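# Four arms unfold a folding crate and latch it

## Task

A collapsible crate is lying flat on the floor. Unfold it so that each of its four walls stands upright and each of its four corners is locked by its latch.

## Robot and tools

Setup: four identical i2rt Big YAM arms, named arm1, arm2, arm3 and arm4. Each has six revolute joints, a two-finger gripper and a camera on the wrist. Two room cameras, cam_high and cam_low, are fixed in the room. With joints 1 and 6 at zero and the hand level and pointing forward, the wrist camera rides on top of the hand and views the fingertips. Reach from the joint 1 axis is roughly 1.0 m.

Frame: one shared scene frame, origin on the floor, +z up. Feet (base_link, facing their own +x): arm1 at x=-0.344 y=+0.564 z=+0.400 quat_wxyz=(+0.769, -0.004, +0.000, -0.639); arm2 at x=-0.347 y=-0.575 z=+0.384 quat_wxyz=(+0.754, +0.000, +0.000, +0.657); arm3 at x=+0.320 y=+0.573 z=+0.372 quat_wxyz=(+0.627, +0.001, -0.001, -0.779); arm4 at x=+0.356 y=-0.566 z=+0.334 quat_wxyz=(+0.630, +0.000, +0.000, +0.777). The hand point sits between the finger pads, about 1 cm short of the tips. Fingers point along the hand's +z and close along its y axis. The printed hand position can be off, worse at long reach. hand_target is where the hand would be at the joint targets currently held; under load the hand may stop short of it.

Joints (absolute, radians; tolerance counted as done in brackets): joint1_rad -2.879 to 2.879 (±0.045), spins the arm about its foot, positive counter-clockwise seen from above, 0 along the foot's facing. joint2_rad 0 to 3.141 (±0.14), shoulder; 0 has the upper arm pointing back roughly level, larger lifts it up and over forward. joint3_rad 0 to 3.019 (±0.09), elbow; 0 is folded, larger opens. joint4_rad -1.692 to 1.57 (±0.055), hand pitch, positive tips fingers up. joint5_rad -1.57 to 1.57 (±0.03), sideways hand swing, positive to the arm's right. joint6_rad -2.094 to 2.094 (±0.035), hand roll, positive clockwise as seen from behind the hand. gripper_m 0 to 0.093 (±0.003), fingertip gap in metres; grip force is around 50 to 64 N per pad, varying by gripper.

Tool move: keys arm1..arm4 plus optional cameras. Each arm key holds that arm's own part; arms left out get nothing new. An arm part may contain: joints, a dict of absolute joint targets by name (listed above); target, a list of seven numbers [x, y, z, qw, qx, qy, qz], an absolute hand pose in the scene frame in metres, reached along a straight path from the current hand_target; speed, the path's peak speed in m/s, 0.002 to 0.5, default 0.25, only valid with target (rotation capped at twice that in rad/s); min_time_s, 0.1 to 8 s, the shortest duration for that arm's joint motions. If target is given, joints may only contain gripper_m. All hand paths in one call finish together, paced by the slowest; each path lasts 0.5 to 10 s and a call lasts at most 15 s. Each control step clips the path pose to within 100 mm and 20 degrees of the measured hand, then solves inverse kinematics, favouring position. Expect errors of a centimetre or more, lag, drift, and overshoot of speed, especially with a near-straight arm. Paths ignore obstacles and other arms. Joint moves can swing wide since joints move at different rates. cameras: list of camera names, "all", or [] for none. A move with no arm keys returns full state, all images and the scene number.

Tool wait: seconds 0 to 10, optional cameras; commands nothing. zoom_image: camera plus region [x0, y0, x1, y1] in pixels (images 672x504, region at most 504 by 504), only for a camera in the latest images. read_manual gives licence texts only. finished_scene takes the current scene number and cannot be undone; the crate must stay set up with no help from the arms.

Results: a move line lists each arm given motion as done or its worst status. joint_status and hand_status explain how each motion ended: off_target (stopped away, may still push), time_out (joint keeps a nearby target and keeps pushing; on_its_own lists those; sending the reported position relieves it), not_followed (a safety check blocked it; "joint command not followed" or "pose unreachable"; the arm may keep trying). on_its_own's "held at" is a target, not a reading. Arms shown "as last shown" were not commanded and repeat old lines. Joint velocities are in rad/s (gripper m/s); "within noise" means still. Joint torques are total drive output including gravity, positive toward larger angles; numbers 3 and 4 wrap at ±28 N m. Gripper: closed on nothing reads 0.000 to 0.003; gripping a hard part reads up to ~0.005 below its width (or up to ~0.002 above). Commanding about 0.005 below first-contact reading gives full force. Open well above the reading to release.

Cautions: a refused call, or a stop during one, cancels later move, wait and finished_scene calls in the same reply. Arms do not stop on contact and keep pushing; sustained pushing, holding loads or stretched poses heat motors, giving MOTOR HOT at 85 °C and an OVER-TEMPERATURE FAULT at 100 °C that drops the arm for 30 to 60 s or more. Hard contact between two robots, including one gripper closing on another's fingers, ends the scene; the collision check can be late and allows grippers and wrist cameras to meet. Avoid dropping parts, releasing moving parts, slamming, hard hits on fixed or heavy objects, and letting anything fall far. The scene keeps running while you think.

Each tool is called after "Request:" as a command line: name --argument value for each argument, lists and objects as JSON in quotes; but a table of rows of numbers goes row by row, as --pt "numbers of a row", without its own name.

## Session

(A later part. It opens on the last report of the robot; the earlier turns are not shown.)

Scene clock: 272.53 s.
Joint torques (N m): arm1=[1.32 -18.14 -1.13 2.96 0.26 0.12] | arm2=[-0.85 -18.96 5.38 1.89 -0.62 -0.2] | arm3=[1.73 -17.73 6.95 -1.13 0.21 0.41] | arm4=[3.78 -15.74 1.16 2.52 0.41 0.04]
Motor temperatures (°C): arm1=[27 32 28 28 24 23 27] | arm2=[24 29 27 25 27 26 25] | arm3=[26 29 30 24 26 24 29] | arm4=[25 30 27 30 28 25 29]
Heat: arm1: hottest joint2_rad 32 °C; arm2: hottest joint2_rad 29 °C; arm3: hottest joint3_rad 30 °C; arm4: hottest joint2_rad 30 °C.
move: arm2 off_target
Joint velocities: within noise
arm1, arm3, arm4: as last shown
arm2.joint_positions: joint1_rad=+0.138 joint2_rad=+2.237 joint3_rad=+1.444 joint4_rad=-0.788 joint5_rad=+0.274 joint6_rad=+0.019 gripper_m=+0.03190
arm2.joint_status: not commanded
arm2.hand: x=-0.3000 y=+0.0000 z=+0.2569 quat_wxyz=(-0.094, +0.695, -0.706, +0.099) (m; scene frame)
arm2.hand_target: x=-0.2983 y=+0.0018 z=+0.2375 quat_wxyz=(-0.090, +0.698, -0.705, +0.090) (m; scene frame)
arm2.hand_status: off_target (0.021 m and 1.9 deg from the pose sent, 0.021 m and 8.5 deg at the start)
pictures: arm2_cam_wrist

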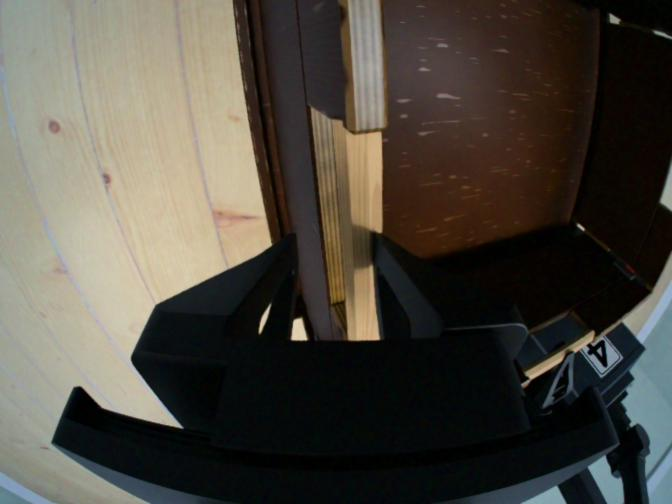

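Request:
move --arm2 '{"target": [-0.285, 0.003, 0.258, -0.0872, 0.7017, -0.7017, 0.0872], "speed": 0.1, "joints": {"gripper_m": 0.040}}' --cameras '["arm2_cam_wrist"]'

Request:
zoom_image --camera "arm2_cam_wrist" --region '[200, 60, 450, 350]'

Scene clock: 275.37 s.
Joint torques (N m): arm1=[1.49 -18.55 -1.1 2.95 0.21 0.09] | arm2=[0.15 -22.01 5.45 0.57 0.04 -0.11] | arm3=[1.44 -17.9 6.87 -1.03 0.2 0.41] | arm4=[3.72 -15.74 1.16 2.54 0.41 0.04]
Motor temperatures (°C): arm1=[27 32 28 28 24 23 27] | arm2=[24 29 27 25 27 26 25] | arm3=[26 29 30 24 26 24 29] | arm4=[25 30 27 30 27 25 29]
Heat: arm1: hottest joint2_rad 32 °C; arm2: hottest joint2_rad 29 °C; arm3: hottest joint3_rad 30 °C; arm4: hottest joint2_rad 30 °C.
move: arm2 done
Joint velocities: within noise
arm1: as last shown
arm2.joint_positions: joint1_rad=+0.103 joint2_rad=+2.237 joint3_rad=+1.443 joint4_rad=-0.781 joint5_rad=+0.240 joint6_rad=-0.033 gripper_m=+0.03987
arm2.joint_status: all done
arm2.hand: x=-0.2854 y=-0.0012 z=+0.2550 quat_wxyz=(-0.080, +0.702, -0.702, +0.089) (m; scene frame)
arm2.hand_target: x=-0.2837 y=+0.0027 z=+0.2575 quat_wxyz=(-0.083, +0.703, -0.701, +0.084) (m; scene frame)
arm2.hand_status: done (0.005 m and 0.8 deg from the pose sent, 0.015 m and 1.9 deg at the start)
arm3.joint_positions: joint1_rad=+0.296 joint2_rad=+2.291 joint3_rad=+1.481 joint4_rad=-0.828 joint5_rad=+0.713 joint6_rad=+0.110 gripper_m=+0.01631
arm3.joint_status: not commanded
arm3.hand: x=+0.2528 y=-0.0061 z=+0.2600 quat_wxyz=(+0.245, -0.664, -0.661, +0.248) (m; scene frame)
arm3.hand_target: x=+0.2682 y=-0.0112 z=+0.2568 quat_wxyz=(+0.243, -0.665, -0.663, +0.246) (m; scene frame)
arm3.hand_status: not commanded
arm4.joint_positions: joint1_rad=+0.915 joint2_rad=+2.430 joint3_rad=+0.831 joint4_rad=+1.370 joint5_rad=+1.131 joint6_rad=-1.360 gripper_m=+0.01669
arm4.joint_status: not commanded
arm4.hand: x=-0.0140 y=-0.2131 z=+0.2450 quat_wxyz=(-0.672, +0.741, -0.008, +0.005) (m; scene frame)
arm4.hand_target: x=-0.0199 y=-0.2233 z=+0.2467 quat_wxyz=(-0.675, +0.737, -0.002, +0.000) (m; scene frame)
arm4.hand_status: not commanded
pictures: arm2_cam_wrist

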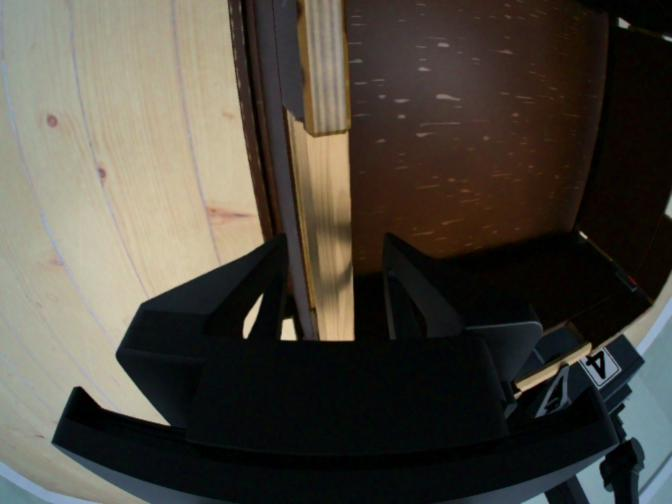

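Scaled by 1.738 from the camera's 672x504 image, which has a finer 960x720 frame.

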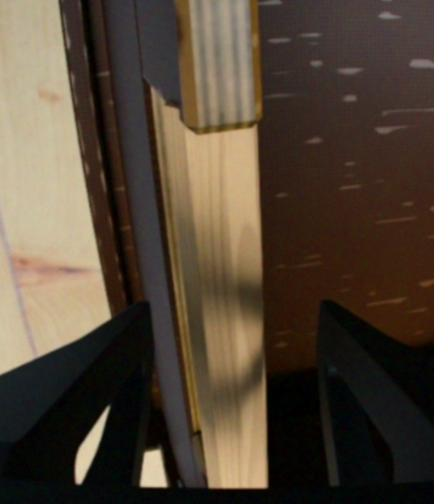

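Request:
move --arm2 '{"target": [-0.286, 0.003, 0.240, -0.0872, 0.7017, -0.7017, 0.0872], "speed": 0.1}' --cameras '[]'

Request:
move --arm2 '{"joints": {"gripper_m": 0.009}}' --cameras '["arm2_cam_wrist", "cam_high"]'

Request:
zoom_image --camera "arm2_cam_wrist" --region '[200, 60, 450, 350]'

Request:
zoom_image --camera "cam_high" --region '[240, 210, 440, 410]'

Scene clock: 278.10 s.
Joint torques (N m): arm1=[1.61 -18.78 -1.02 2.99 0.23 0.13] | arm2=[0.26 -21.3 5.41 0.77 0.32 0.01] | arm3=[1.32 -17.38 7.02 -1.07 0.18 0.43] | arm4=[3.78 -15.74 1.16 2.54 0.41 0.04]
Motor temperatures (°C): arm1=[27 32 28 28 24 23 27] | arm2=[24 29 27 25 27 26 25] | arm3=[26 29 30 24 26 24 29] | arm4=[25 30 27 30 27 25 29]
Heat: arm1: hottest joint2_rad 32 °C; arm2: hottest joint2_rad 29 °C; arm3: hottest joint3_rad 30 °C; arm4: hottest joint2_rad 30 °C.
move: arm2 done
Joint velocities: within noise
arm1, arm3, arm4: as last shown
arm2.joint_positions: joint1_rad=+0.107 joint2_rad=+2.259 joint3_rad=+1.443 joint4_rad=-0.755 joint5_rad=+0.243 joint6_rad=-0.033 gripper_m=+0.03987
arm2.joint_status: not commanded
arm2.hand: x=-0.2874 y=-0.0003 z=+0.2432 quat_wxyz=(-0.083, +0.703, -0.700, +0.089) (m; scene frame)
arm2.hand_target: x=-0.2886 y=+0.0033 z=+0.2399 quat_wxyz=(-0.088, +0.703, -0.700, +0.087) (m; scene frame)
arm2.hand_status: done (0.005 m and 0.5 deg from the pose sent, 0.016 m and 0.8 deg at the start)
pictures: none
No camera images: "cameras" was empty.

Scene clock: 278.80 s.
Joint torques (N m): arm1=[1.55 -18.2 -1.14 3 0.23 0.11] | arm2=[0.21 -21.13 5.52 0.76 0.01 0.25] | arm3=[1.55 -18.08 7.1 -1.14 0.24 0.43] | arm4=[3.72 -15.74 1.16 2.52 0.41 0.04]
Motor temperatures (°C): arm1=[27 32 28 28 24 23 27] | arm2=[24 29 27 25 27 26 25] | arm3=[26 29 30 24 26 24 29] | arm4=[25 30 27 30 27 25 29]
Heat: arm1: hottest joint2_rad 32 °C; arm2: hottest joint2_rad 29 °C; arm3: hottest joint3_rad 30 °C; arm4: hottest joint2_rad 30 °C.
move: arm2 off_target
Joint velocities: within noise
arm1, arm3, arm4: as last shown
arm2.joint_positions: joint1_rad=+0.107 joint2_rad=+2.259 joint3_rad=+1.443 joint4_rad=-0.755 joint5_rad=+0.258 joint6_rad=-0.053 gripper_m=+0.01689
arm2.joint_status: gripper_m off_target (ended at +0.01692, target +0.00900)
arm2.hand: x=-0.2849 y=-0.0003 z=+0.2439 quat_wxyz=(-0.087, +0.710, -0.693, +0.095) (m; scene frame)
arm2.hand_target: x=-0.2873 y=+0.0033 z=+0.2403 quat_wxyz=(-0.090, +0.703, -0.700, +0.090) (m; scene frame)
arm2.hand_status: not commanded
pictures: arm2_cam_wrist, cam_high

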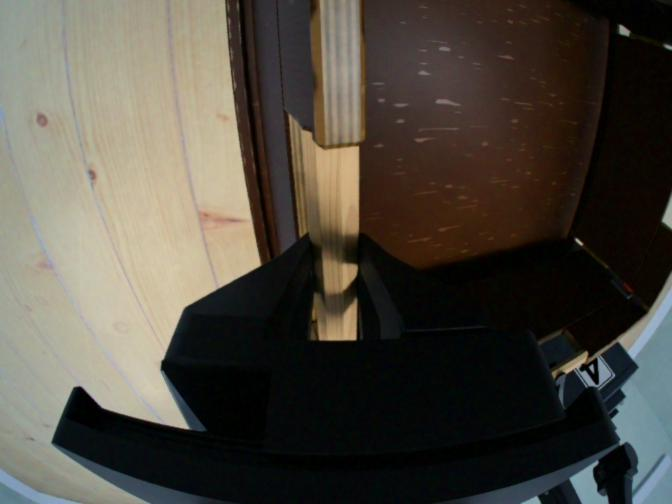

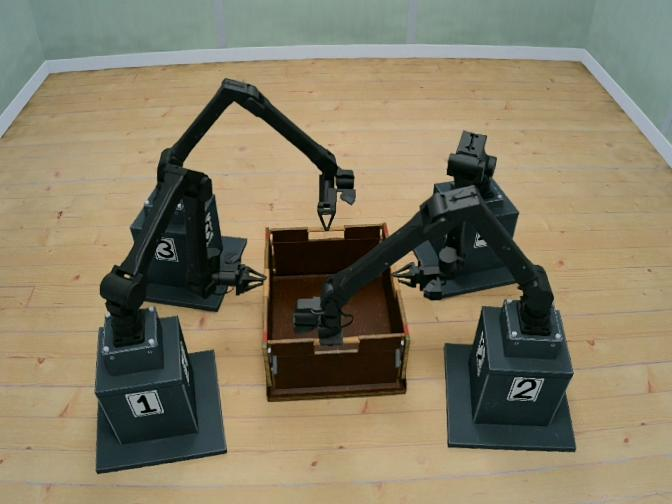

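Scaled by 1.738 from the camera's 672x504 image, which has a finer 960x720 frame.

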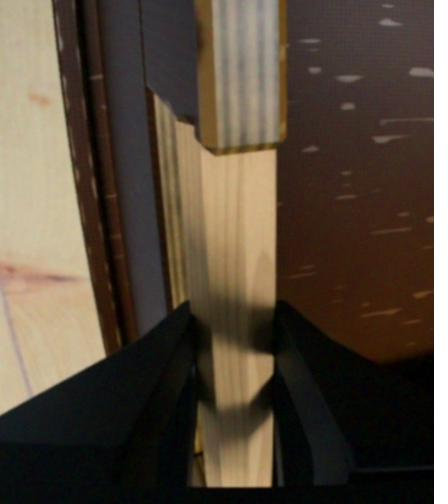

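Scaled by 2.520 from the camera's 672x504 image, which has a finer 960x720 frame.

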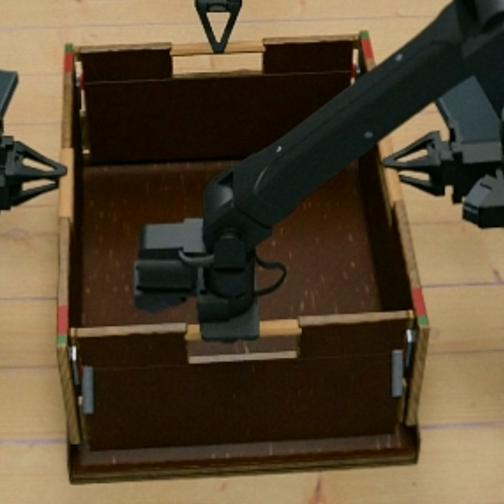

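Request:
move --arm2 '{"target": [-0.345, 0.003, 0.244, -0.0872, 0.7017, -0.7017, 0.0872], "speed": 0.1}' --cameras '["arm2_cam_wrist", "cam_high"]'

Request:
zoom_image --camera "cam_high" --region '[240, 210, 440, 410]'

Scene clock: 281.20 s.
Joint torques (N m): arm1=[2.02 -19.08 -1.18 3.11 0.19 0.14] | arm2=[5.54 -21.71 5.9 -0.29 -1.41 0.93] | arm3=[1.44 -17.96 6.94 -0.96 0.19 0.42] | arm4=[3.78 -15.74 1.16 2.52 0.41 0.04]
Motor temperatures (°C): arm1=[27 32 28 28 24 23 27] | arm2=[24 29 27 25 27 26 25] | arm3=[26 29 30 24 26 24 29] | arm4=[25 30 27 30 27 25 29]
Heat: arm1: hottest joint2_rad 32 °C; arm2: hottest joint2_rad 29 °C; arm3: hottest joint3_rad 30 °C; arm4: hottest joint2_rad 30 °C.
move: arm2 off_target
Joint velocities: within noise
arm1.joint_positions: joint1_rad=+0.896 joint2_rad=+2.645 joint3_rad=+0.877 joint4_rad=+1.548 joint5_rad=+1.102 joint6_rad=-1.374 gripper_m=+0.01672
arm1.joint_status: not commanded
arm1.hand: x=-0.0110 y=+0.2089 z=+0.2433 quat_wxyz=(+0.012, -0.009, -0.739, +0.673) (m; scene frame)
arm1.hand_target: x=-0.0042 y=+0.2167 z=+0.2471 quat_wxyz=(+0.000, -0.005, -0.736, +0.676) (m; scene frame)
arm1.hand_status: not commanded
arm2.joint_positions: joint1_rad=+0.138 joint2_rad=+2.260 joint3_rad=+1.443 joint4_rad=-0.763 joint5_rad=+0.286 joint6_rad=-0.013 gripper_m=+0.01689
arm2.joint_status: not commanded
arm2.hand: x=-0.2979 y=-0.0010 z=+0.2443 quat_wxyz=(-0.097, +0.705, -0.694, +0.105) (m; scene frame)
arm2.hand_target: x=-0.3399 y=+0.0018 z=+0.2443 quat_wxyz=(-0.088, +0.701, -0.702, +0.088) (m; scene frame)
arm2.hand_status: off_target (0.047 m and 2.5 deg from the pose sent, 0.060 m and 1.6 deg at the start)
arm3, arm4: as last shown
arm4.hand_target: x=-0.0199 y=-0.2233 z=+0.2467 quat_wxyz=(-0.675, +0.737, -0.001, +0.000) (m; scene frame)
pictures: arm2_cam_wrist, cam_high

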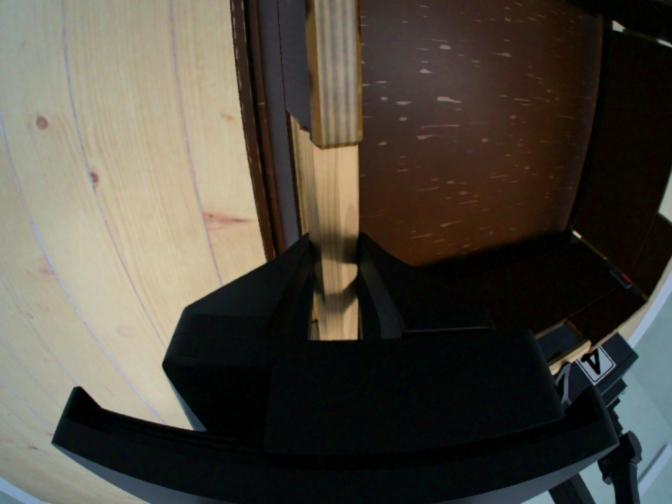

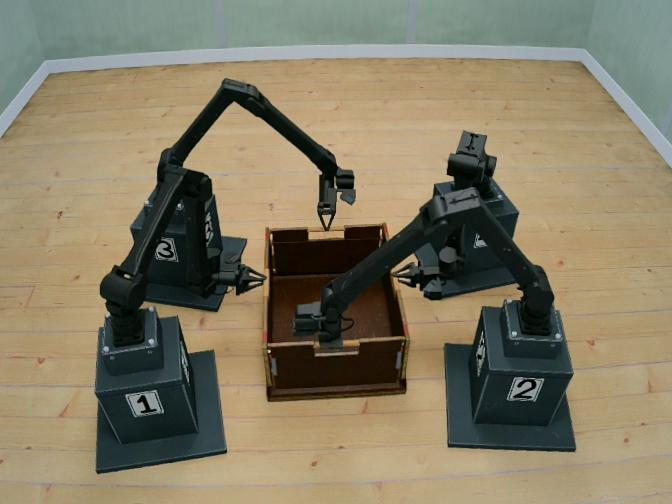

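Scaled by 2.520 from the camera's 672x504 image, which has a finer 960x720 frame.

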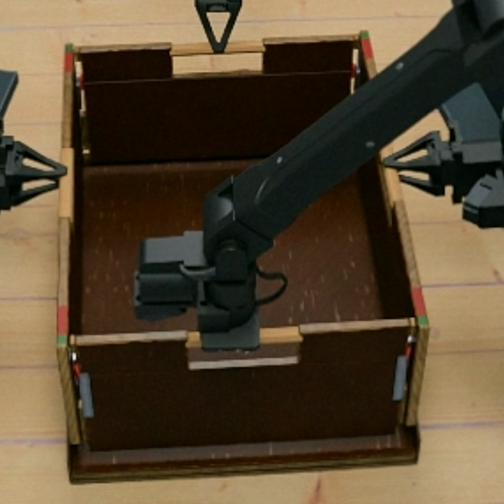

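Request:
move --arm2 '{"target": [-0.385, 0.003, 0.245, -0.0872, 0.7017, -0.7017, 0.0872], "speed": 0.1}' --cameras '["arm2_cam_wrist", "cam_high"]'

Request:
zoom_image --camera "cam_high" --region '[240, 210, 440, 410]'

Scene clock: 283.13 s.
Joint torques (N m): arm1=[1.55 -18.55 -1.25 2.97 0.23 0.11] | arm2=[11.05 -21.66 6.23 -0.8 -2.05 1.35] | arm3=[1.73 -17.67 7.02 -1.09 0.22 0.39] | arm4=[3.78 -15.74 1.16 2.54 0.42 0.04]
Motor temperatures (°C): arm1=[27 32 28 28 24 23 27] | arm2=[24 29 27 25 28 26 25] | arm3=[26 29 30 24 26 24 29] | arm4=[25 30 27 30 27 25 29]
Heat: arm1: hottest joint2_rad 32 °C; arm2: hottest joint2_rad 29 °C; arm3: hottest joint3_rad 30 °C; arm4: hottest joint2_rad 30 °C.
move: arm2 off_target
Joint velocities: within noise
arm1, arm3, arm4: as last shown
arm2.joint_positions: joint1_rad=+0.144 joint2_rad=+2.262 joint3_rad=+1.443 joint4_rad=-0.763 joint5_rad=+0.300 joint6_rad=+0.011 gripper_m=+0.01691
arm2.joint_status: not commanded
arm2.hand: x=-0.2991 y=-0.0011 z=+0.2442 quat_wxyz=(-0.103, +0.698, -0.700, +0.109) (m; scene frame)
arm2.hand_target: x=-0.3794 y=-0.0002 z=+0.2449 quat_wxyz=(-0.090, +0.703, -0.700, +0.086) (m; scene frame)
arm2.hand_status: off_target (0.086 m and 3.1 deg from the pose sent, 0.087 m and 2.5 deg at the start)
pictures: arm2_cam_wrist, cam_high

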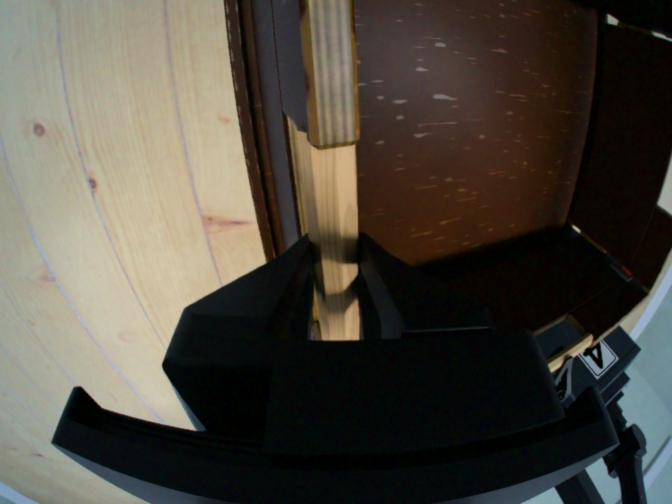

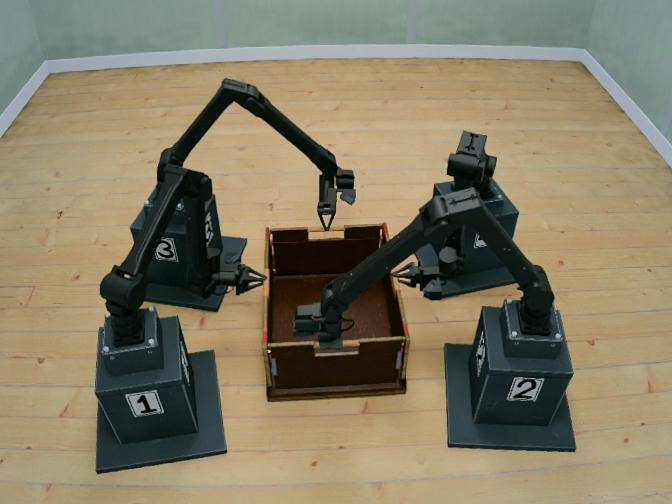

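Scaled by 2.520 from the camera's 672x504 image, which has a finer 960x720 frame.

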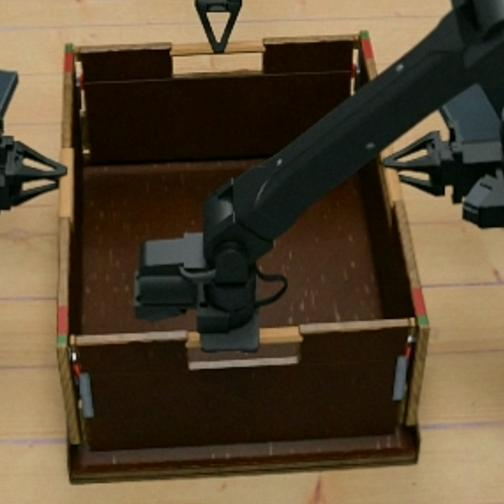

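Request:
zoom_image --camera "cam_high" --region '[258, 325, 298, 385]'

Request:
zoom_image --camera "cam_high" --region '[380, 325, 420, 385]'

Request:
zoom_image --camera "cam_high" --region '[258, 215, 298, 275]'

Request:
zoom_image --camera "cam_high" --region '[365, 215, 405, 275]'

Scaled by 8.400 from the camera's 672x504 image, which has a finer 960x720 frame.

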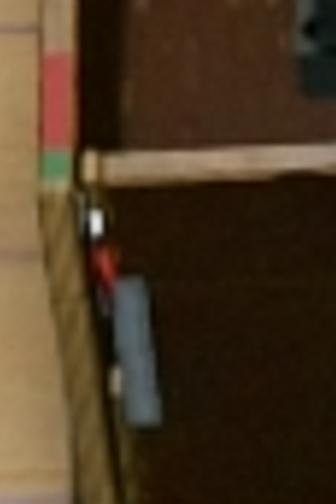

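Scaled by 8.400 from the camera's 672x504 image, which has a finer 960x720 frame.

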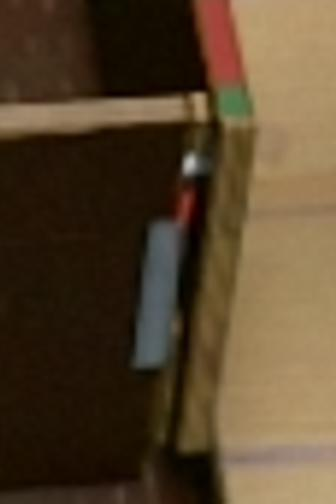

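Scaled by 8.400 from the camera's 672x504 image, which has a finer 960x720 frame.

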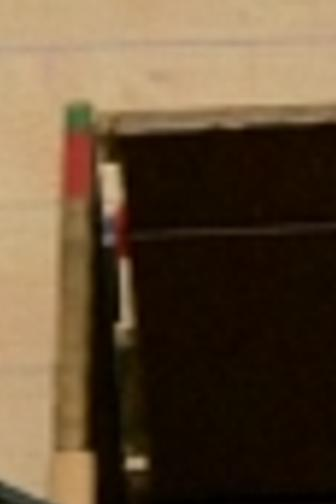

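Scaled by 8.400 from the camera's 672x504 image, which has a finer 960x720 frame.

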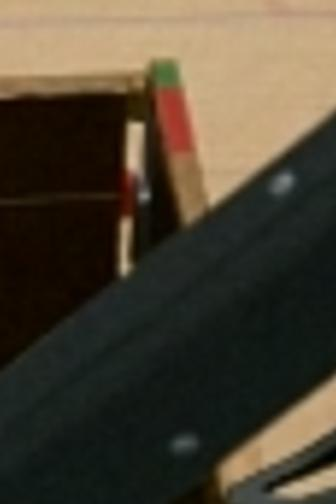

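Request:
move --arm2 '{"target": [-0.260, 0.003, 0.244, -0.0872, 0.7017, -0.7017, 0.0872], "speed": 0.1}' --cameras '["arm2_cam_wrist", "cam_high"]'

Request:
zoom_image --camera "cam_high" --region '[258, 325, 298, 385]'

Scene clock: 296.63 s.
Joint torques (N m): arm1=[1.32 -18.67 -1.02 3 0.18 0.15] | arm2=[-4.48 -21.89 5.37 0.87 -0.13 -0.17] | arm3=[0.97 -17.96 6.98 -1.01 0.22 0.41] | arm4=[3.78 -15.74 1.16 2.52 0.41 0.04]
Motor temperatures (°C): arm1=[27 32 28 27 24 23 27] | arm2=[24 30 26 24 29 27 25] | arm3=[26 29 30 24 26 24 29] | arm4=[25 30 27 30 27 25 29]
Heat: arm1: hottest joint2_rad 32 °C; arm2: hottest joint2_rad 30 °C; arm3: hottest joint3_rad 30 °C; arm4: hottest joint2_rad 30 °C.
move: arm2 off_target
Joint velocities: within noise
arm1, arm3, arm4: as last shown
arm2.joint_positions: joint1_rad=+0.121 joint2_rad=+2.259 joint3_rad=+1.443 joint4_rad=-0.763 joint5_rad=+0.252 joint6_rad=-0.055 gripper_m=+0.01692
arm2.joint_status: not commanded
arm2.hand: x=-0.2939 y=-0.0014 z=+0.2436 quat_wxyz=(-0.083, +0.715, -0.687, +0.095) (m; scene frame)
arm2.hand_target: x=-0.2666 y=+0.0007 z=+0.2442 quat_wxyz=(-0.084, +0.703, -0.701, +0.089) (m; scene frame)
arm2.hand_status: off_target (0.034 m and 2.5 deg from the pose sent, 0.039 m and 3.1 deg at the start)
pictures: arm2_cam_wrist, cam_high

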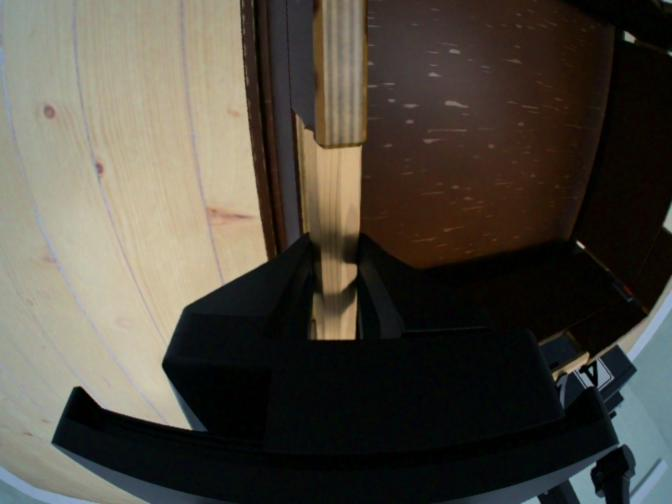

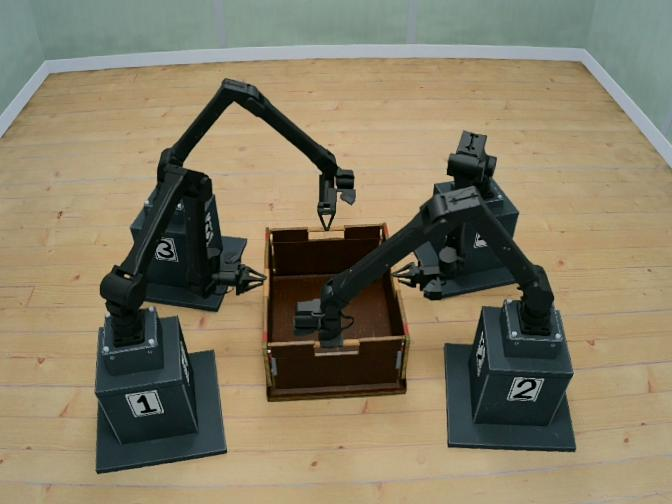

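Scaled by 8.400 from the camera's 672x504 image, which has a finer 960x720 frame.

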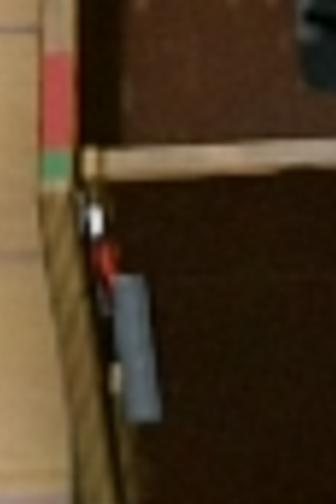

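Request:
move --cameras '["cam_low", "arm1_cam_wrist", "arm4_cam_wrist", "arm3_cam_wrist"]'

Request:
zoom_image --camera "cam_low" --region '[220, 200, 300, 370]'

Request:
zoom_image --camera "arm1_cam_wrist" --region '[0, 160, 240, 420]'

Request:
zoom_image --camera "arm4_cam_wrist" --region '[0, 160, 240, 420]'

Scene clock: 300.43 s.
Joint torques (N m): arm1=[1.26 -18.02 -1.1 2.93 0.24 0.13] | arm2=[-4.42 -21.83 5.37 0.84 -0.14 -0.16] | arm3=[1.14 -18.08 6.95 -1.06 0.21 0.4] | arm4=[3.78 -15.74 1.14 2.52 0.41 0.04]
Motor temperatures (°C): arm1=[27 32 28 27 24 23 27] | arm2=[24 30 26 24 29 27 26] | arm3=[26 29 30 24 26 24 29] | arm4=[25 30 27 30 27 25 29]
Heat: arm1: hottest joint2_rad 32 °C; arm2: hottest joint2_rad 30 °C; arm3: hottest joint3_rad 30 °C; arm4: hottest joint2_rad 30 °C.
Joint velocities: within noise
arm1.joint_positions: joint1_rad=+0.896 joint2_rad=+2.645 joint3_rad=+0.877 joint4_rad=+1.548 joint5_rad=+1.102 joint6_rad=-1.374 gripper_m=+0.01672
arm1.joint_status: not commanded
arm1.hand: x=-0.0110 y=+0.2089 z=+0.2433 quat_wxyz=(+0.012, -0.009, -0.739, +0.673) (m; scene frame)
arm1.hand_target: x=-0.0042 y=+0.2167 z=+0.2471 quat_wxyz=(+0.000, -0.005, -0.736, +0.676) (m; scene frame)
arm1.hand_status: not commanded
arm2.joint_positions: joint1_rad=+0.121 joint2_rad=+2.259 joint3_rad=+1.443 joint4_rad=-0.763 joint5_rad=+0.252 joint6_rad=-0.055 gripper_m=+0.01692
arm2.joint_status: not commanded
arm2.hand: x=-0.2939 y=-0.0014 z=+0.2436 quat_wxyz=(-0.083, +0.715, -0.687, +0.095) (m; scene frame)
arm2.hand_target: x=-0.2666 y=+0.0007 z=+0.2442 quat_wxyz=(-0.084, +0.703, -0.701, +0.089) (m; scene frame)
arm2.hand_status: off_target (0.034 m and 2.5 deg from the pose sent, 0.039 m and 3.1 deg at the start)
arm3.joint_positions: joint1_rad=+0.296 joint2_rad=+2.291 joint3_rad=+1.481 joint4_rad=-0.828 joint5_rad=+0.713 joint6_rad=+0.110 gripper_m=+0.01631
arm3.joint_status: not commanded
arm3.hand: x=+0.2528 y=-0.0061 z=+0.2600 quat_wxyz=(+0.245, -0.664, -0.661, +0.248) (m; scene frame)
arm3.hand_target: x=+0.2682 y=-0.0112 z=+0.2568 quat_wxyz=(+0.243, -0.665, -0.663, +0.246) (m; scene frame)
arm3.hand_status: not commanded
arm4.joint_positions: joint1_rad=+0.915 joint2_rad=+2.430 joint3_rad=+0.831 joint4_rad=+1.370 joint5_rad=+1.131 joint6_rad=-1.360 gripper_m=+0.01669
arm4.joint_status: not commanded
arm4.hand: x=-0.0140 y=-0.2131 z=+0.2450 quat_wxyz=(-0.672, +0.741, -0.008, +0.005) (m; scene frame)
arm4.hand_target: x=-0.0199 y=-0.2233 z=+0.2467 quat_wxyz=(-0.675, +0.737, -0.001, +0.000) (m; scene frame)
arm4.hand_status: not commanded
pictures: arm1_cam_wrist, arm3_cam_wrist, arm4_cam_wrist, cam_low

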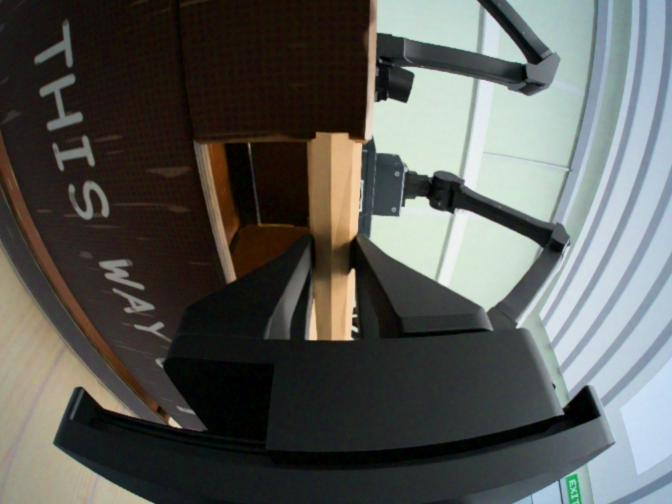

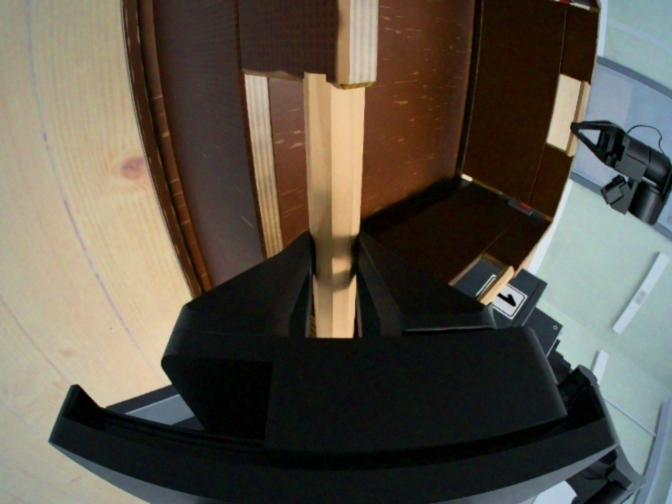

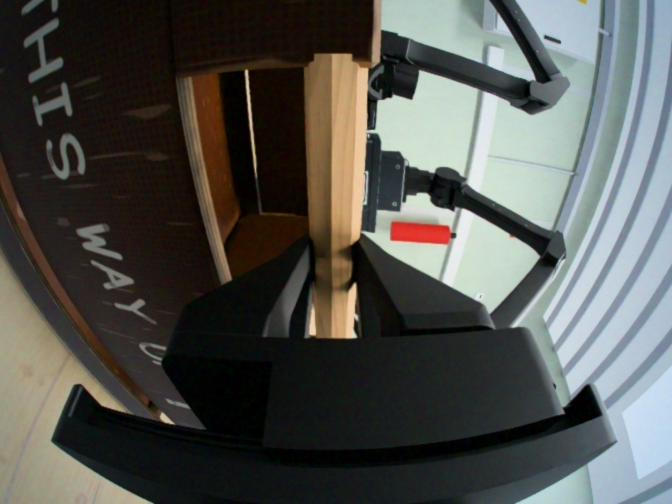

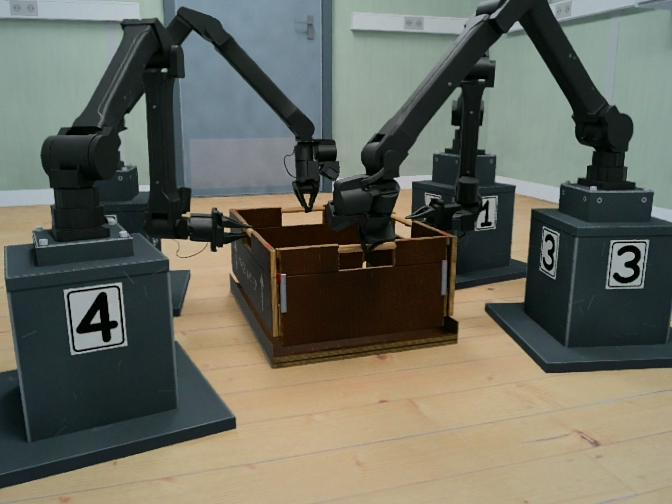

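Scaled by 2.965 from the camera's 672x504 image, which has a finer 960x720 frame.

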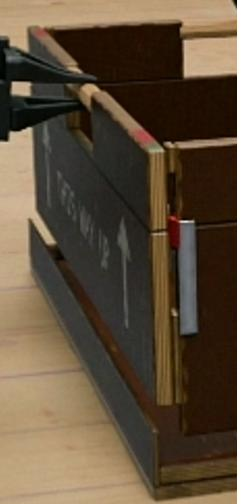

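Scaled by 1.938 from the camera's 672x504 image, which has a finer 960x720 frame.

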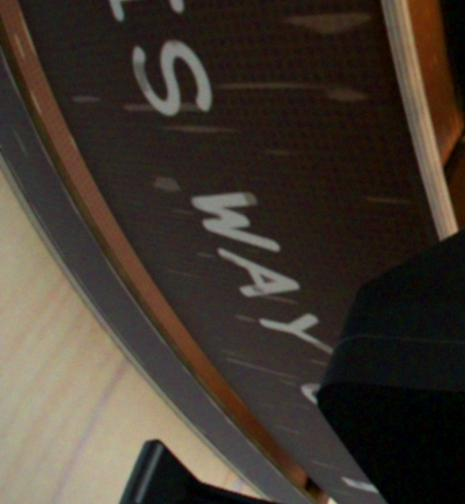

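Scaled by 1.938 from the camera's 672x504 image, which has a finer 960x720 frame.

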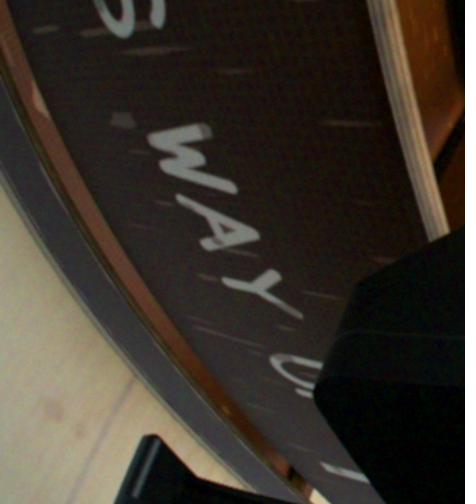

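Request:
move --arm1 '{"target": [-0.004, 0.255, 0.247, 0, 0, 0.737, -0.676], "speed": 0.06}' --arm4 '{"target": [-0.022, -0.260, 0.247, -0.676, 0.737, 0, 0], "speed": 0.06}' --cameras '["cam_high", "cam_low"]'

Request:
zoom_image --camera "cam_high" --region '[240, 210, 440, 410]'

Request:
zoom_image --camera "cam_low" --region '[220, 180, 480, 380]'

Scene clock: 310.37 s.
Joint torques (N m): arm1=[7.94 -18.67 -4.18 3.07 1.99 0.33] | arm2=[-4.48 -21.83 5.35 0.85 -0.14 -0.16] | arm3=[1.49 -17.85 6.91 -1.13 0.22 0.4] | arm4=[8.82 -16.56 -1.5 2.37 1.57 0.32]
Motor temperatures (°C): arm1=[27 32 28 27 24 23 27] | arm2=[24 29 26 24 28 26 26] | arm3=[26 29 30 24 26 24 29] | arm4=[25 30 27 30 28 25 29]
Heat: arm1: hottest joint2_rad 32 °C; arm2: hottest joint2_rad 29 °C; arm3: hottest joint3_rad 30 °C; arm4: hottest joint2_rad 30 °C.
move: arm1 off_target; arm4 off_target
Joint velocities: within noise
arm1.joint_positions: joint1_rad=+0.904 joint2_rad=+2.646 joint3_rad=+0.882 joint4_rad=+1.548 joint5_rad=+1.123 joint6_rad=-1.371 gripper_m=+0.01672
arm1.joint_status: not commanded
arm1.hand: x=-0.0107 y=+0.2109 z=+0.2436 quat_wxyz=(+0.016, -0.016, -0.737, +0.675) (m; scene frame)
arm1.hand_target: x=-0.0026 y=+0.2503 z=+0.2464 quat_wxyz=(+0.000, +0.005, -0.738, +0.675) (m; scene frame)
arm1.hand_status: off_target (0.045 m and 2.5 deg from the pose sent, 0.047 m and 1.8 deg at the start; a joint's target at an end of its range on 33 of 34 steps)
arm2, arm3: as last shown
arm4.joint_positions: joint1_rad=+0.924 joint2_rad=+2.437 joint3_rad=+0.842 joint4_rad=+1.370 joint5_rad=+1.168 joint6_rad=-1.361 gripper_m=+0.01669
arm4.joint_status: not commanded
arm4.hand: x=-0.0138 y=-0.2152 z=+0.2449 quat_wxyz=(-0.675, +0.737, -0.018, +0.015) (m; scene frame)
arm4.hand_target: x=-0.0248 y=-0.2545 z=+0.2474 quat_wxyz=(-0.678, +0.735, +0.001, -0.001) (m; scene frame)
arm4.hand_status: off_target (0.046 m and 2.6 deg from the pose sent, 0.048 m and 1.3 deg at the start)
pictures: cam_high, cam_low

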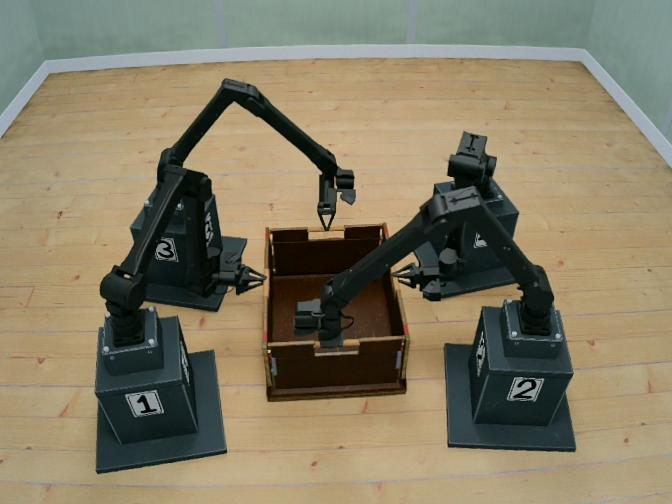

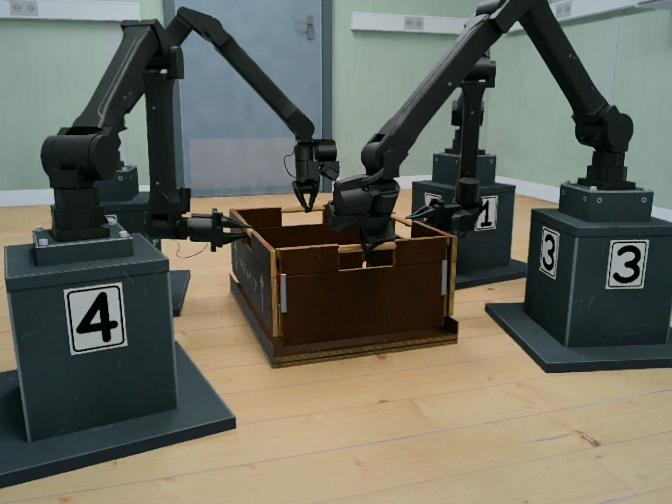

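Scaled by 2.520 from the camera's 672x504 image, which has a finer 960x720 frame.

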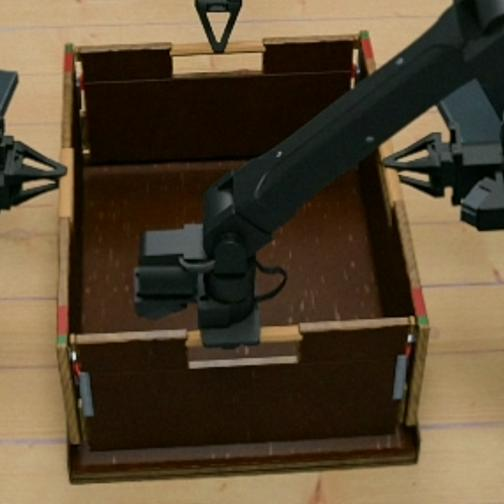

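Scaled by 1.938 from the camera's 672x504 image, which has a finer 960x720 frame.

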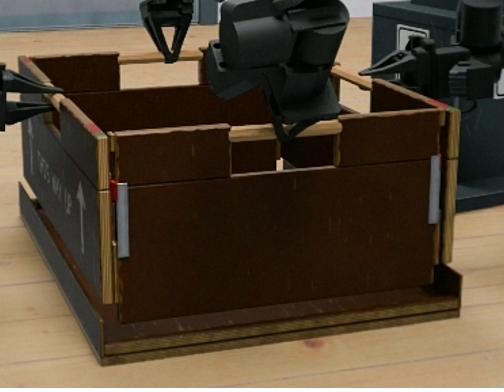

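Request:
move --arm1 '{"target": [-0.004, 0.215, 0.247, 0, 0, 0.737, -0.676], "speed": 0.06}' --arm4 '{"target": [-0.022, -0.219, 0.247, -0.676, 0.737, 0, 0], "speed": 0.06}' --arm2 '{"target": [-0.295, 0.003, 0.244, -0.0872, 0.7017, -0.7017, 0.0872], "speed": 0.06}' --arm3 '{"target": [0.256, -0.010, 0.256, -0.2418, 0.6645, 0.6645, -0.2418], "speed": 0.06}' --cameras '[]'

Request:
move --arm2 '{"joints": {"gripper_m": 0.036}}' --cameras '["arm2_cam_wrist", "cam_high"]'

Request:
zoom_image --camera "arm2_cam_wrist" --region '[200, 60, 450, 350]'

Scene clock: 314.43 s.
Joint torques (N m): arm1=[1.08 -18.32 -1.36 2.85 -0.13 0.04] | arm2=[-0.26 -21.71 5.5 0.59 -0.29 0.26] | arm3=[0.26 -18.2 6.11 -0.13 0 0.07] | arm4=[3.08 -16.15 1.01 2.17 -0.02 -0.05]
Motor temperatures (°C): arm1=[27 32 28 27 24 23 27] | arm2=[24 29 26 24 28 26 26] | arm3=[26 29 30 24 26 24 29] | arm4=[25 30 27 30 28 25 29]
Heat: arm1: hottest joint2_rad 32 °C; arm2: hottest joint2_rad 29 °C; arm3: hottest joint3_rad 30 °C; arm4: hottest joint2_rad 30 °C.
move: arm1 done; arm2 off_target; arm3 done; arm4 done
Joint velocities: within noise
arm1.joint_positions: joint1_rad=+0.899 joint2_rad=+2.646 joint3_rad=+0.881 joint4_rad=+1.549 joint5_rad=+1.108 joint6_rad=-1.371 gripper_m=+0.01672
arm1.joint_status: not commanded
arm1.hand: x=-0.0102 y=+0.2096 z=+0.2432 quat_wxyz=(+0.012, -0.012, -0.738, +0.674) (m; scene frame)
arm1.hand_target: x=-0.0056 y=+0.2152 z=+0.2472 quat_wxyz=(+0.004, -0.003, -0.737, +0.676) (m; scene frame)
arm1.hand_status: done (0.009 m and 1.9 deg from the pose sent, 0.009 m and 2.5 deg at the start; a joint's target at an end of its range on 33 of 33 steps)
arm2.joint_positions: joint1_rad=+0.124 joint2_rad=+2.259 joint3_rad=+1.443 joint4_rad=-0.763 joint5_rad=+0.257 joint6_rad=-0.047 gripper_m=+0.01692
arm2.joint_status: not commanded
arm2.hand: x=-0.2948 y=-0.0012 z=+0.2438 quat_wxyz=(-0.085, +0.714, -0.689, +0.096) (m; scene frame)
arm2.hand_target: x=-0.2954 y=+0.0030 z=+0.2440 quat_wxyz=(-0.087, +0.705, -0.699, +0.087) (m; scene frame)
arm2.hand_status: off_target (0.004 m and 2.3 deg from the pose sent, 0.005 m and 2.5 deg at the start)
arm3.joint_positions: joint1_rad=+0.296 joint2_rad=+2.291 joint3_rad=+1.481 joint4_rad=-0.828 joint5_rad=+0.713 joint6_rad=+0.110 gripper_m=+0.01631
arm3.joint_status: not commanded
arm3.hand: x=+0.2528 y=-0.0061 z=+0.2600 quat_wxyz=(+0.245, -0.664, -0.661, +0.248) (m; scene frame)
arm3.hand_target: x=+0.2560 y=-0.0099 z=+0.2560 quat_wxyz=(+0.242, -0.665, -0.664, +0.242) (m; scene frame)
arm3.hand_status: done (0.006 m and 0.9 deg from the pose sent, 0.006 m and 0.9 deg at the start)
arm4.joint_positions: joint1_rad=+0.916 joint2_rad=+2.435 joint3_rad=+0.833 joint4_rad=+1.377 joint5_rad=+1.136 joint6_rad=-1.361 gripper_m=+0.01669
arm4.joint_status: not commanded
arm4.hand: x=-0.0136 y=-0.2137 z=+0.2443 quat_wxyz=(-0.673, +0.740, -0.010, +0.006) (m; scene frame)
arm4.hand_target: x=-0.0186 y=-0.2205 z=+0.2464 quat_wxyz=(-0.675, +0.738, +0.002, +0.003) (m; scene frame)
arm4.hand_status: done (0.010 m and 1.4 deg from the pose sent, 0.009 m and 2.6 deg at the start)
pictures: none
No camera images: "cameras" was empty.

Scene clock: 315.07 s.
Joint torques (N m): arm1=[0.79 -18.61 -1.39 2.82 -0.1 0.04] | arm2=[-0.91 -21.83 5.55 0.58 0.04 0.08] | arm3=[-0.32 -18.14 6.05 -0.13 0 0.13] | arm4=[3.08 -16.15 1.01 2.17 -0.02 -0.05]
Motor temperatures (°C): arm1=[27 32 28 27 24 23 27] | arm2=[24 29 26 24 28 26 26] | arm3=[26 29 30 24 26 24 29] | arm4=[25 30 27 30 28 25 29]
Heat: arm1: hottest joint2_rad 32 °C; arm2: hottest joint2_rad 29 °C; arm3: hottest joint3_rad 30 °C; arm4: hottest joint2_rad 30 °C.
move: arm2 done
Joint velocities: within noise
arm1.joint_positions: joint1_rad=+0.898 joint2_rad=+2.646 joint3_rad=+0.881 joint4_rad=+1.549 joint5_rad=+1.108 joint6_rad=-1.371 gripper_m=+0.01672
arm1.joint_status: not commanded
arm1.hand: x=-0.0107 y=+0.2091 z=+0.2432 quat_wxyz=(+0.012, -0.013, -0.738, +0.674) (m; scene frame)
arm1.hand_target: x=-0.0062 y=+0.2146 z=+0.2472 quat_wxyz=(+0.004, -0.004, -0.737, +0.676) (m; scene frame)
arm1.hand_status: not commanded
arm2.joint_positions: joint1_rad=+0.113 joint2_rad=+2.260 joint3_rad=+1.443 joint4_rad=-0.763 joint5_rad=+0.241 joint6_rad=-0.033 gripper_m=+0.03586
arm2.joint_status: all done
arm2.hand: x=-0.2913 y=-0.0022 z=+0.2423 quat_wxyz=(-0.080, +0.706, -0.698, +0.091) (m; scene frame)
arm2.hand_target: x=-0.2904 y=+0.0022 z=+0.2429 quat_wxyz=(-0.083, +0.701, -0.703, +0.086) (m; scene frame)
arm2.hand_status: not commanded
arm3, arm4: as last shown
pictures: arm2_cam_wrist, cam_high

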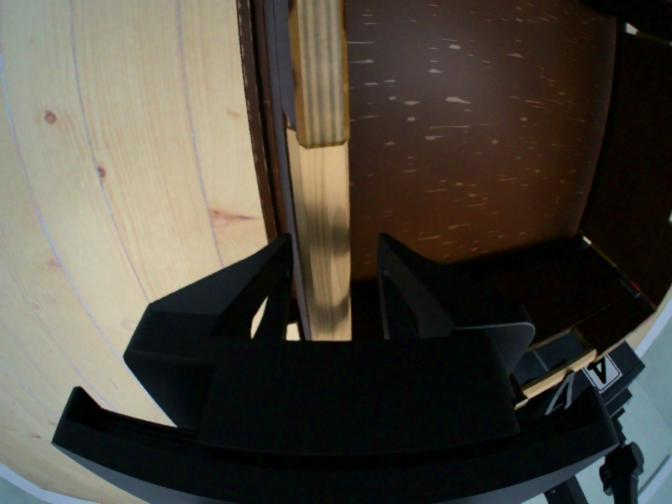

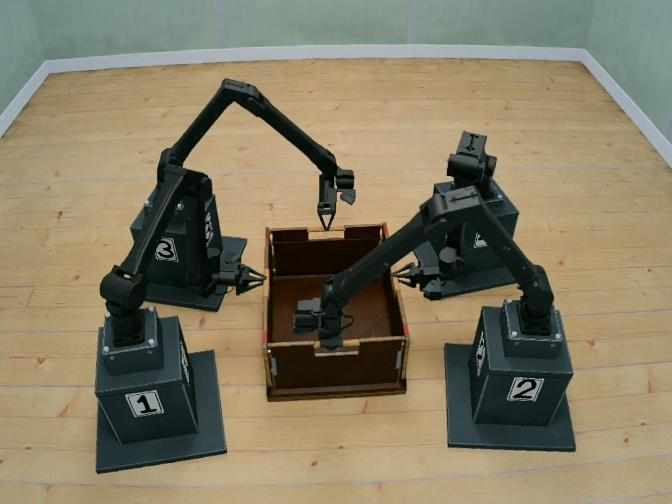

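Scaled by 1.738 from the camera's 672x504 image, which has a finer 960x720 frame.

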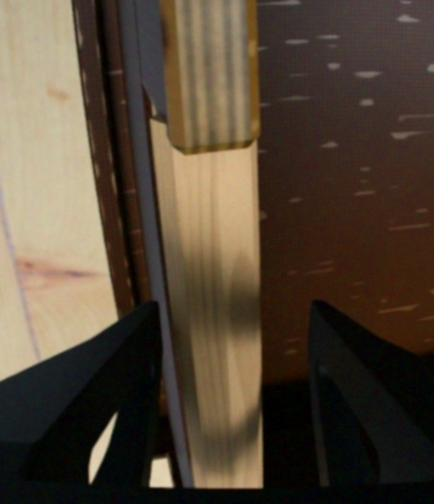

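Request:
move --arm2 '{"target": [-0.300, -0.01, 0.36, -0.0872, 0.7017, -0.7017, 0.0872], "speed": 0.25}' --cameras '[]'

Request:
move --arm2 '{"target": [-0.42, -0.20, 0.29, 0, 1, 0, 0], "speed": 0.3, "joints": {"gripper_m": 0.093}}' --cameras '["arm2_cam_wrist", "cam_high"]'

Request:
zoom_image --camera "arm2_cam_wrist" --region '[230, 100, 450, 320]'

Scene clock: 321.23 s.
Joint torques (N m): arm1=[1.08 -18.9 -1.28 2.95 -0.11 0.01] | arm2=[1.03 -21.07 7.06 -0.09 0.3 0.07] | arm3=[-1.03 -18.78 6.11 -0.13 0.01 0.11] | arm4=[3.08 -16.15 0.99 2.17 -0.02 -0.05]
Motor temperatures (°C): arm1=[27 32 28 27 24 23 27] | arm2=[24 29 26 24 28 26 25] | arm3=[26 30 30 24 26 24 29] | arm4=[25 30 27 30 28 25 29]
Heat: arm1: hottest joint2_rad 32 °C; arm2: hottest joint2_rad 29 °C; arm3: hottest joint2_rad 30 °C; arm4: hottest joint2_rad 30 °C.
move: arm2 done
Joint velocities: within noise
arm1, arm3, arm4: as last shown
arm2.joint_positions: joint1_rad=+0.122 joint2_rad=+2.044 joint3_rad=+1.412 joint4_rad=-0.947 joint5_rad=+0.243 joint6_rad=-0.016 gripper_m=+0.03589
arm2.joint_status: not commanded
arm2.hand: x=-0.2966 y=-0.0147 z=+0.3525 quat_wxyz=(-0.082, +0.703, -0.701, +0.090) (m; scene frame)
arm2.hand_target: x=-0.3007 y=-0.0086 z=+0.3601 quat_wxyz=(-0.088, +0.702, -0.701, +0.087) (m; scene frame)
arm2.hand_status: done (0.009 m and 0.7 deg from the pose sent, 0.118 m and 1.2 deg at the start)
pictures: none
No camera images: "cameras" was empty.

Scene clock: 324.87 s.
Joint torques (N m): arm1=[0.85 -18.26 -1.35 2.96 -0.13 0.02] | arm2=[0.26 -16.21 3.92 0.64 -0.21 -0.15] | arm3=[-0.56 -18.14 5.98 -0.12 0.03 0.12] | arm4=[3.08 -16.09 0.99 2.18 -0.02 -0.05]
Motor temperatures (°C): arm1=[27 31 28 27 24 23 27] | arm2=[24 29 26 24 28 26 25] | arm3=[26 30 30 24 26 23 29] | arm4=[25 30 27 30 28 25 29]
Heat: arm1: hottest joint2_rad 31 °C; arm2: hottest joint2_rad 29 °C; arm3: hottest joint2_rad 30 °C; arm4: hottest joint2_rad 30 °C.
move: arm2 off_target
Joint velocities: within noise
arm1, arm3, arm4: as last shown
arm2.joint_positions: joint1_rad=+0.336 joint2_rad=+1.846 joint3_rad=+0.801 joint4_rad=-0.565 joint5_rad=+0.014 joint6_rad=-1.358 gripper_m=+0.09288
arm2.joint_status: all done
arm2.hand: x=-0.4174 y=-0.2096 z=+0.2826 quat_wxyz=(+0.017, +1.000, -0.006, +0.011) (m; scene frame)
arm2.hand_target: x=-0.4213 y=-0.2008 z=+0.2921 quat_wxyz=(-0.001, +1.000, +0.000, +0.006) (m; scene frame)
arm2.hand_status: off_target (0.012 m and 2.5 deg from the pose sent, 0.231 m and 90.6 deg at the start)
pictures: arm2_cam_wrist, cam_high

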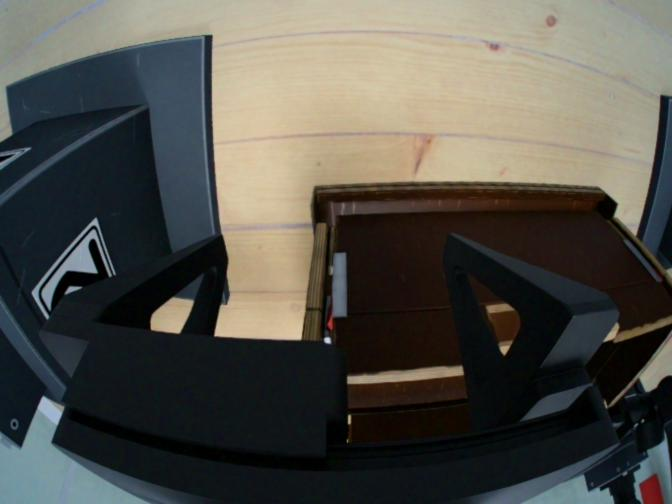

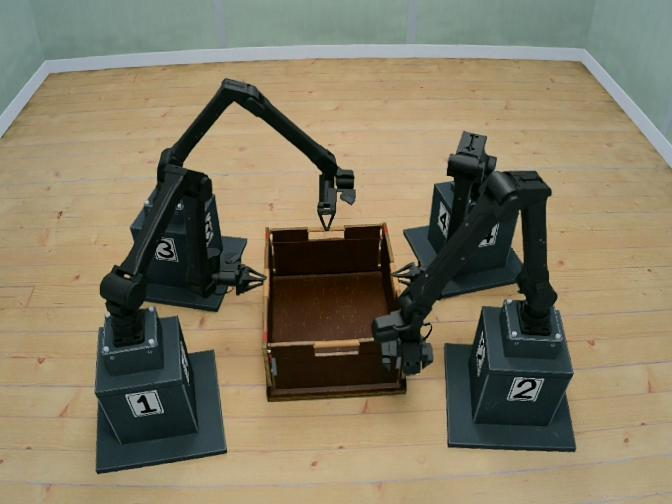

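Scaled by 2.291 from the camera's 672x504 image, which has a finer 960x720 frame.

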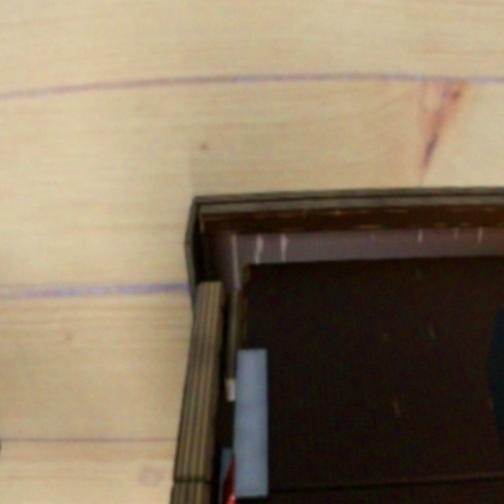

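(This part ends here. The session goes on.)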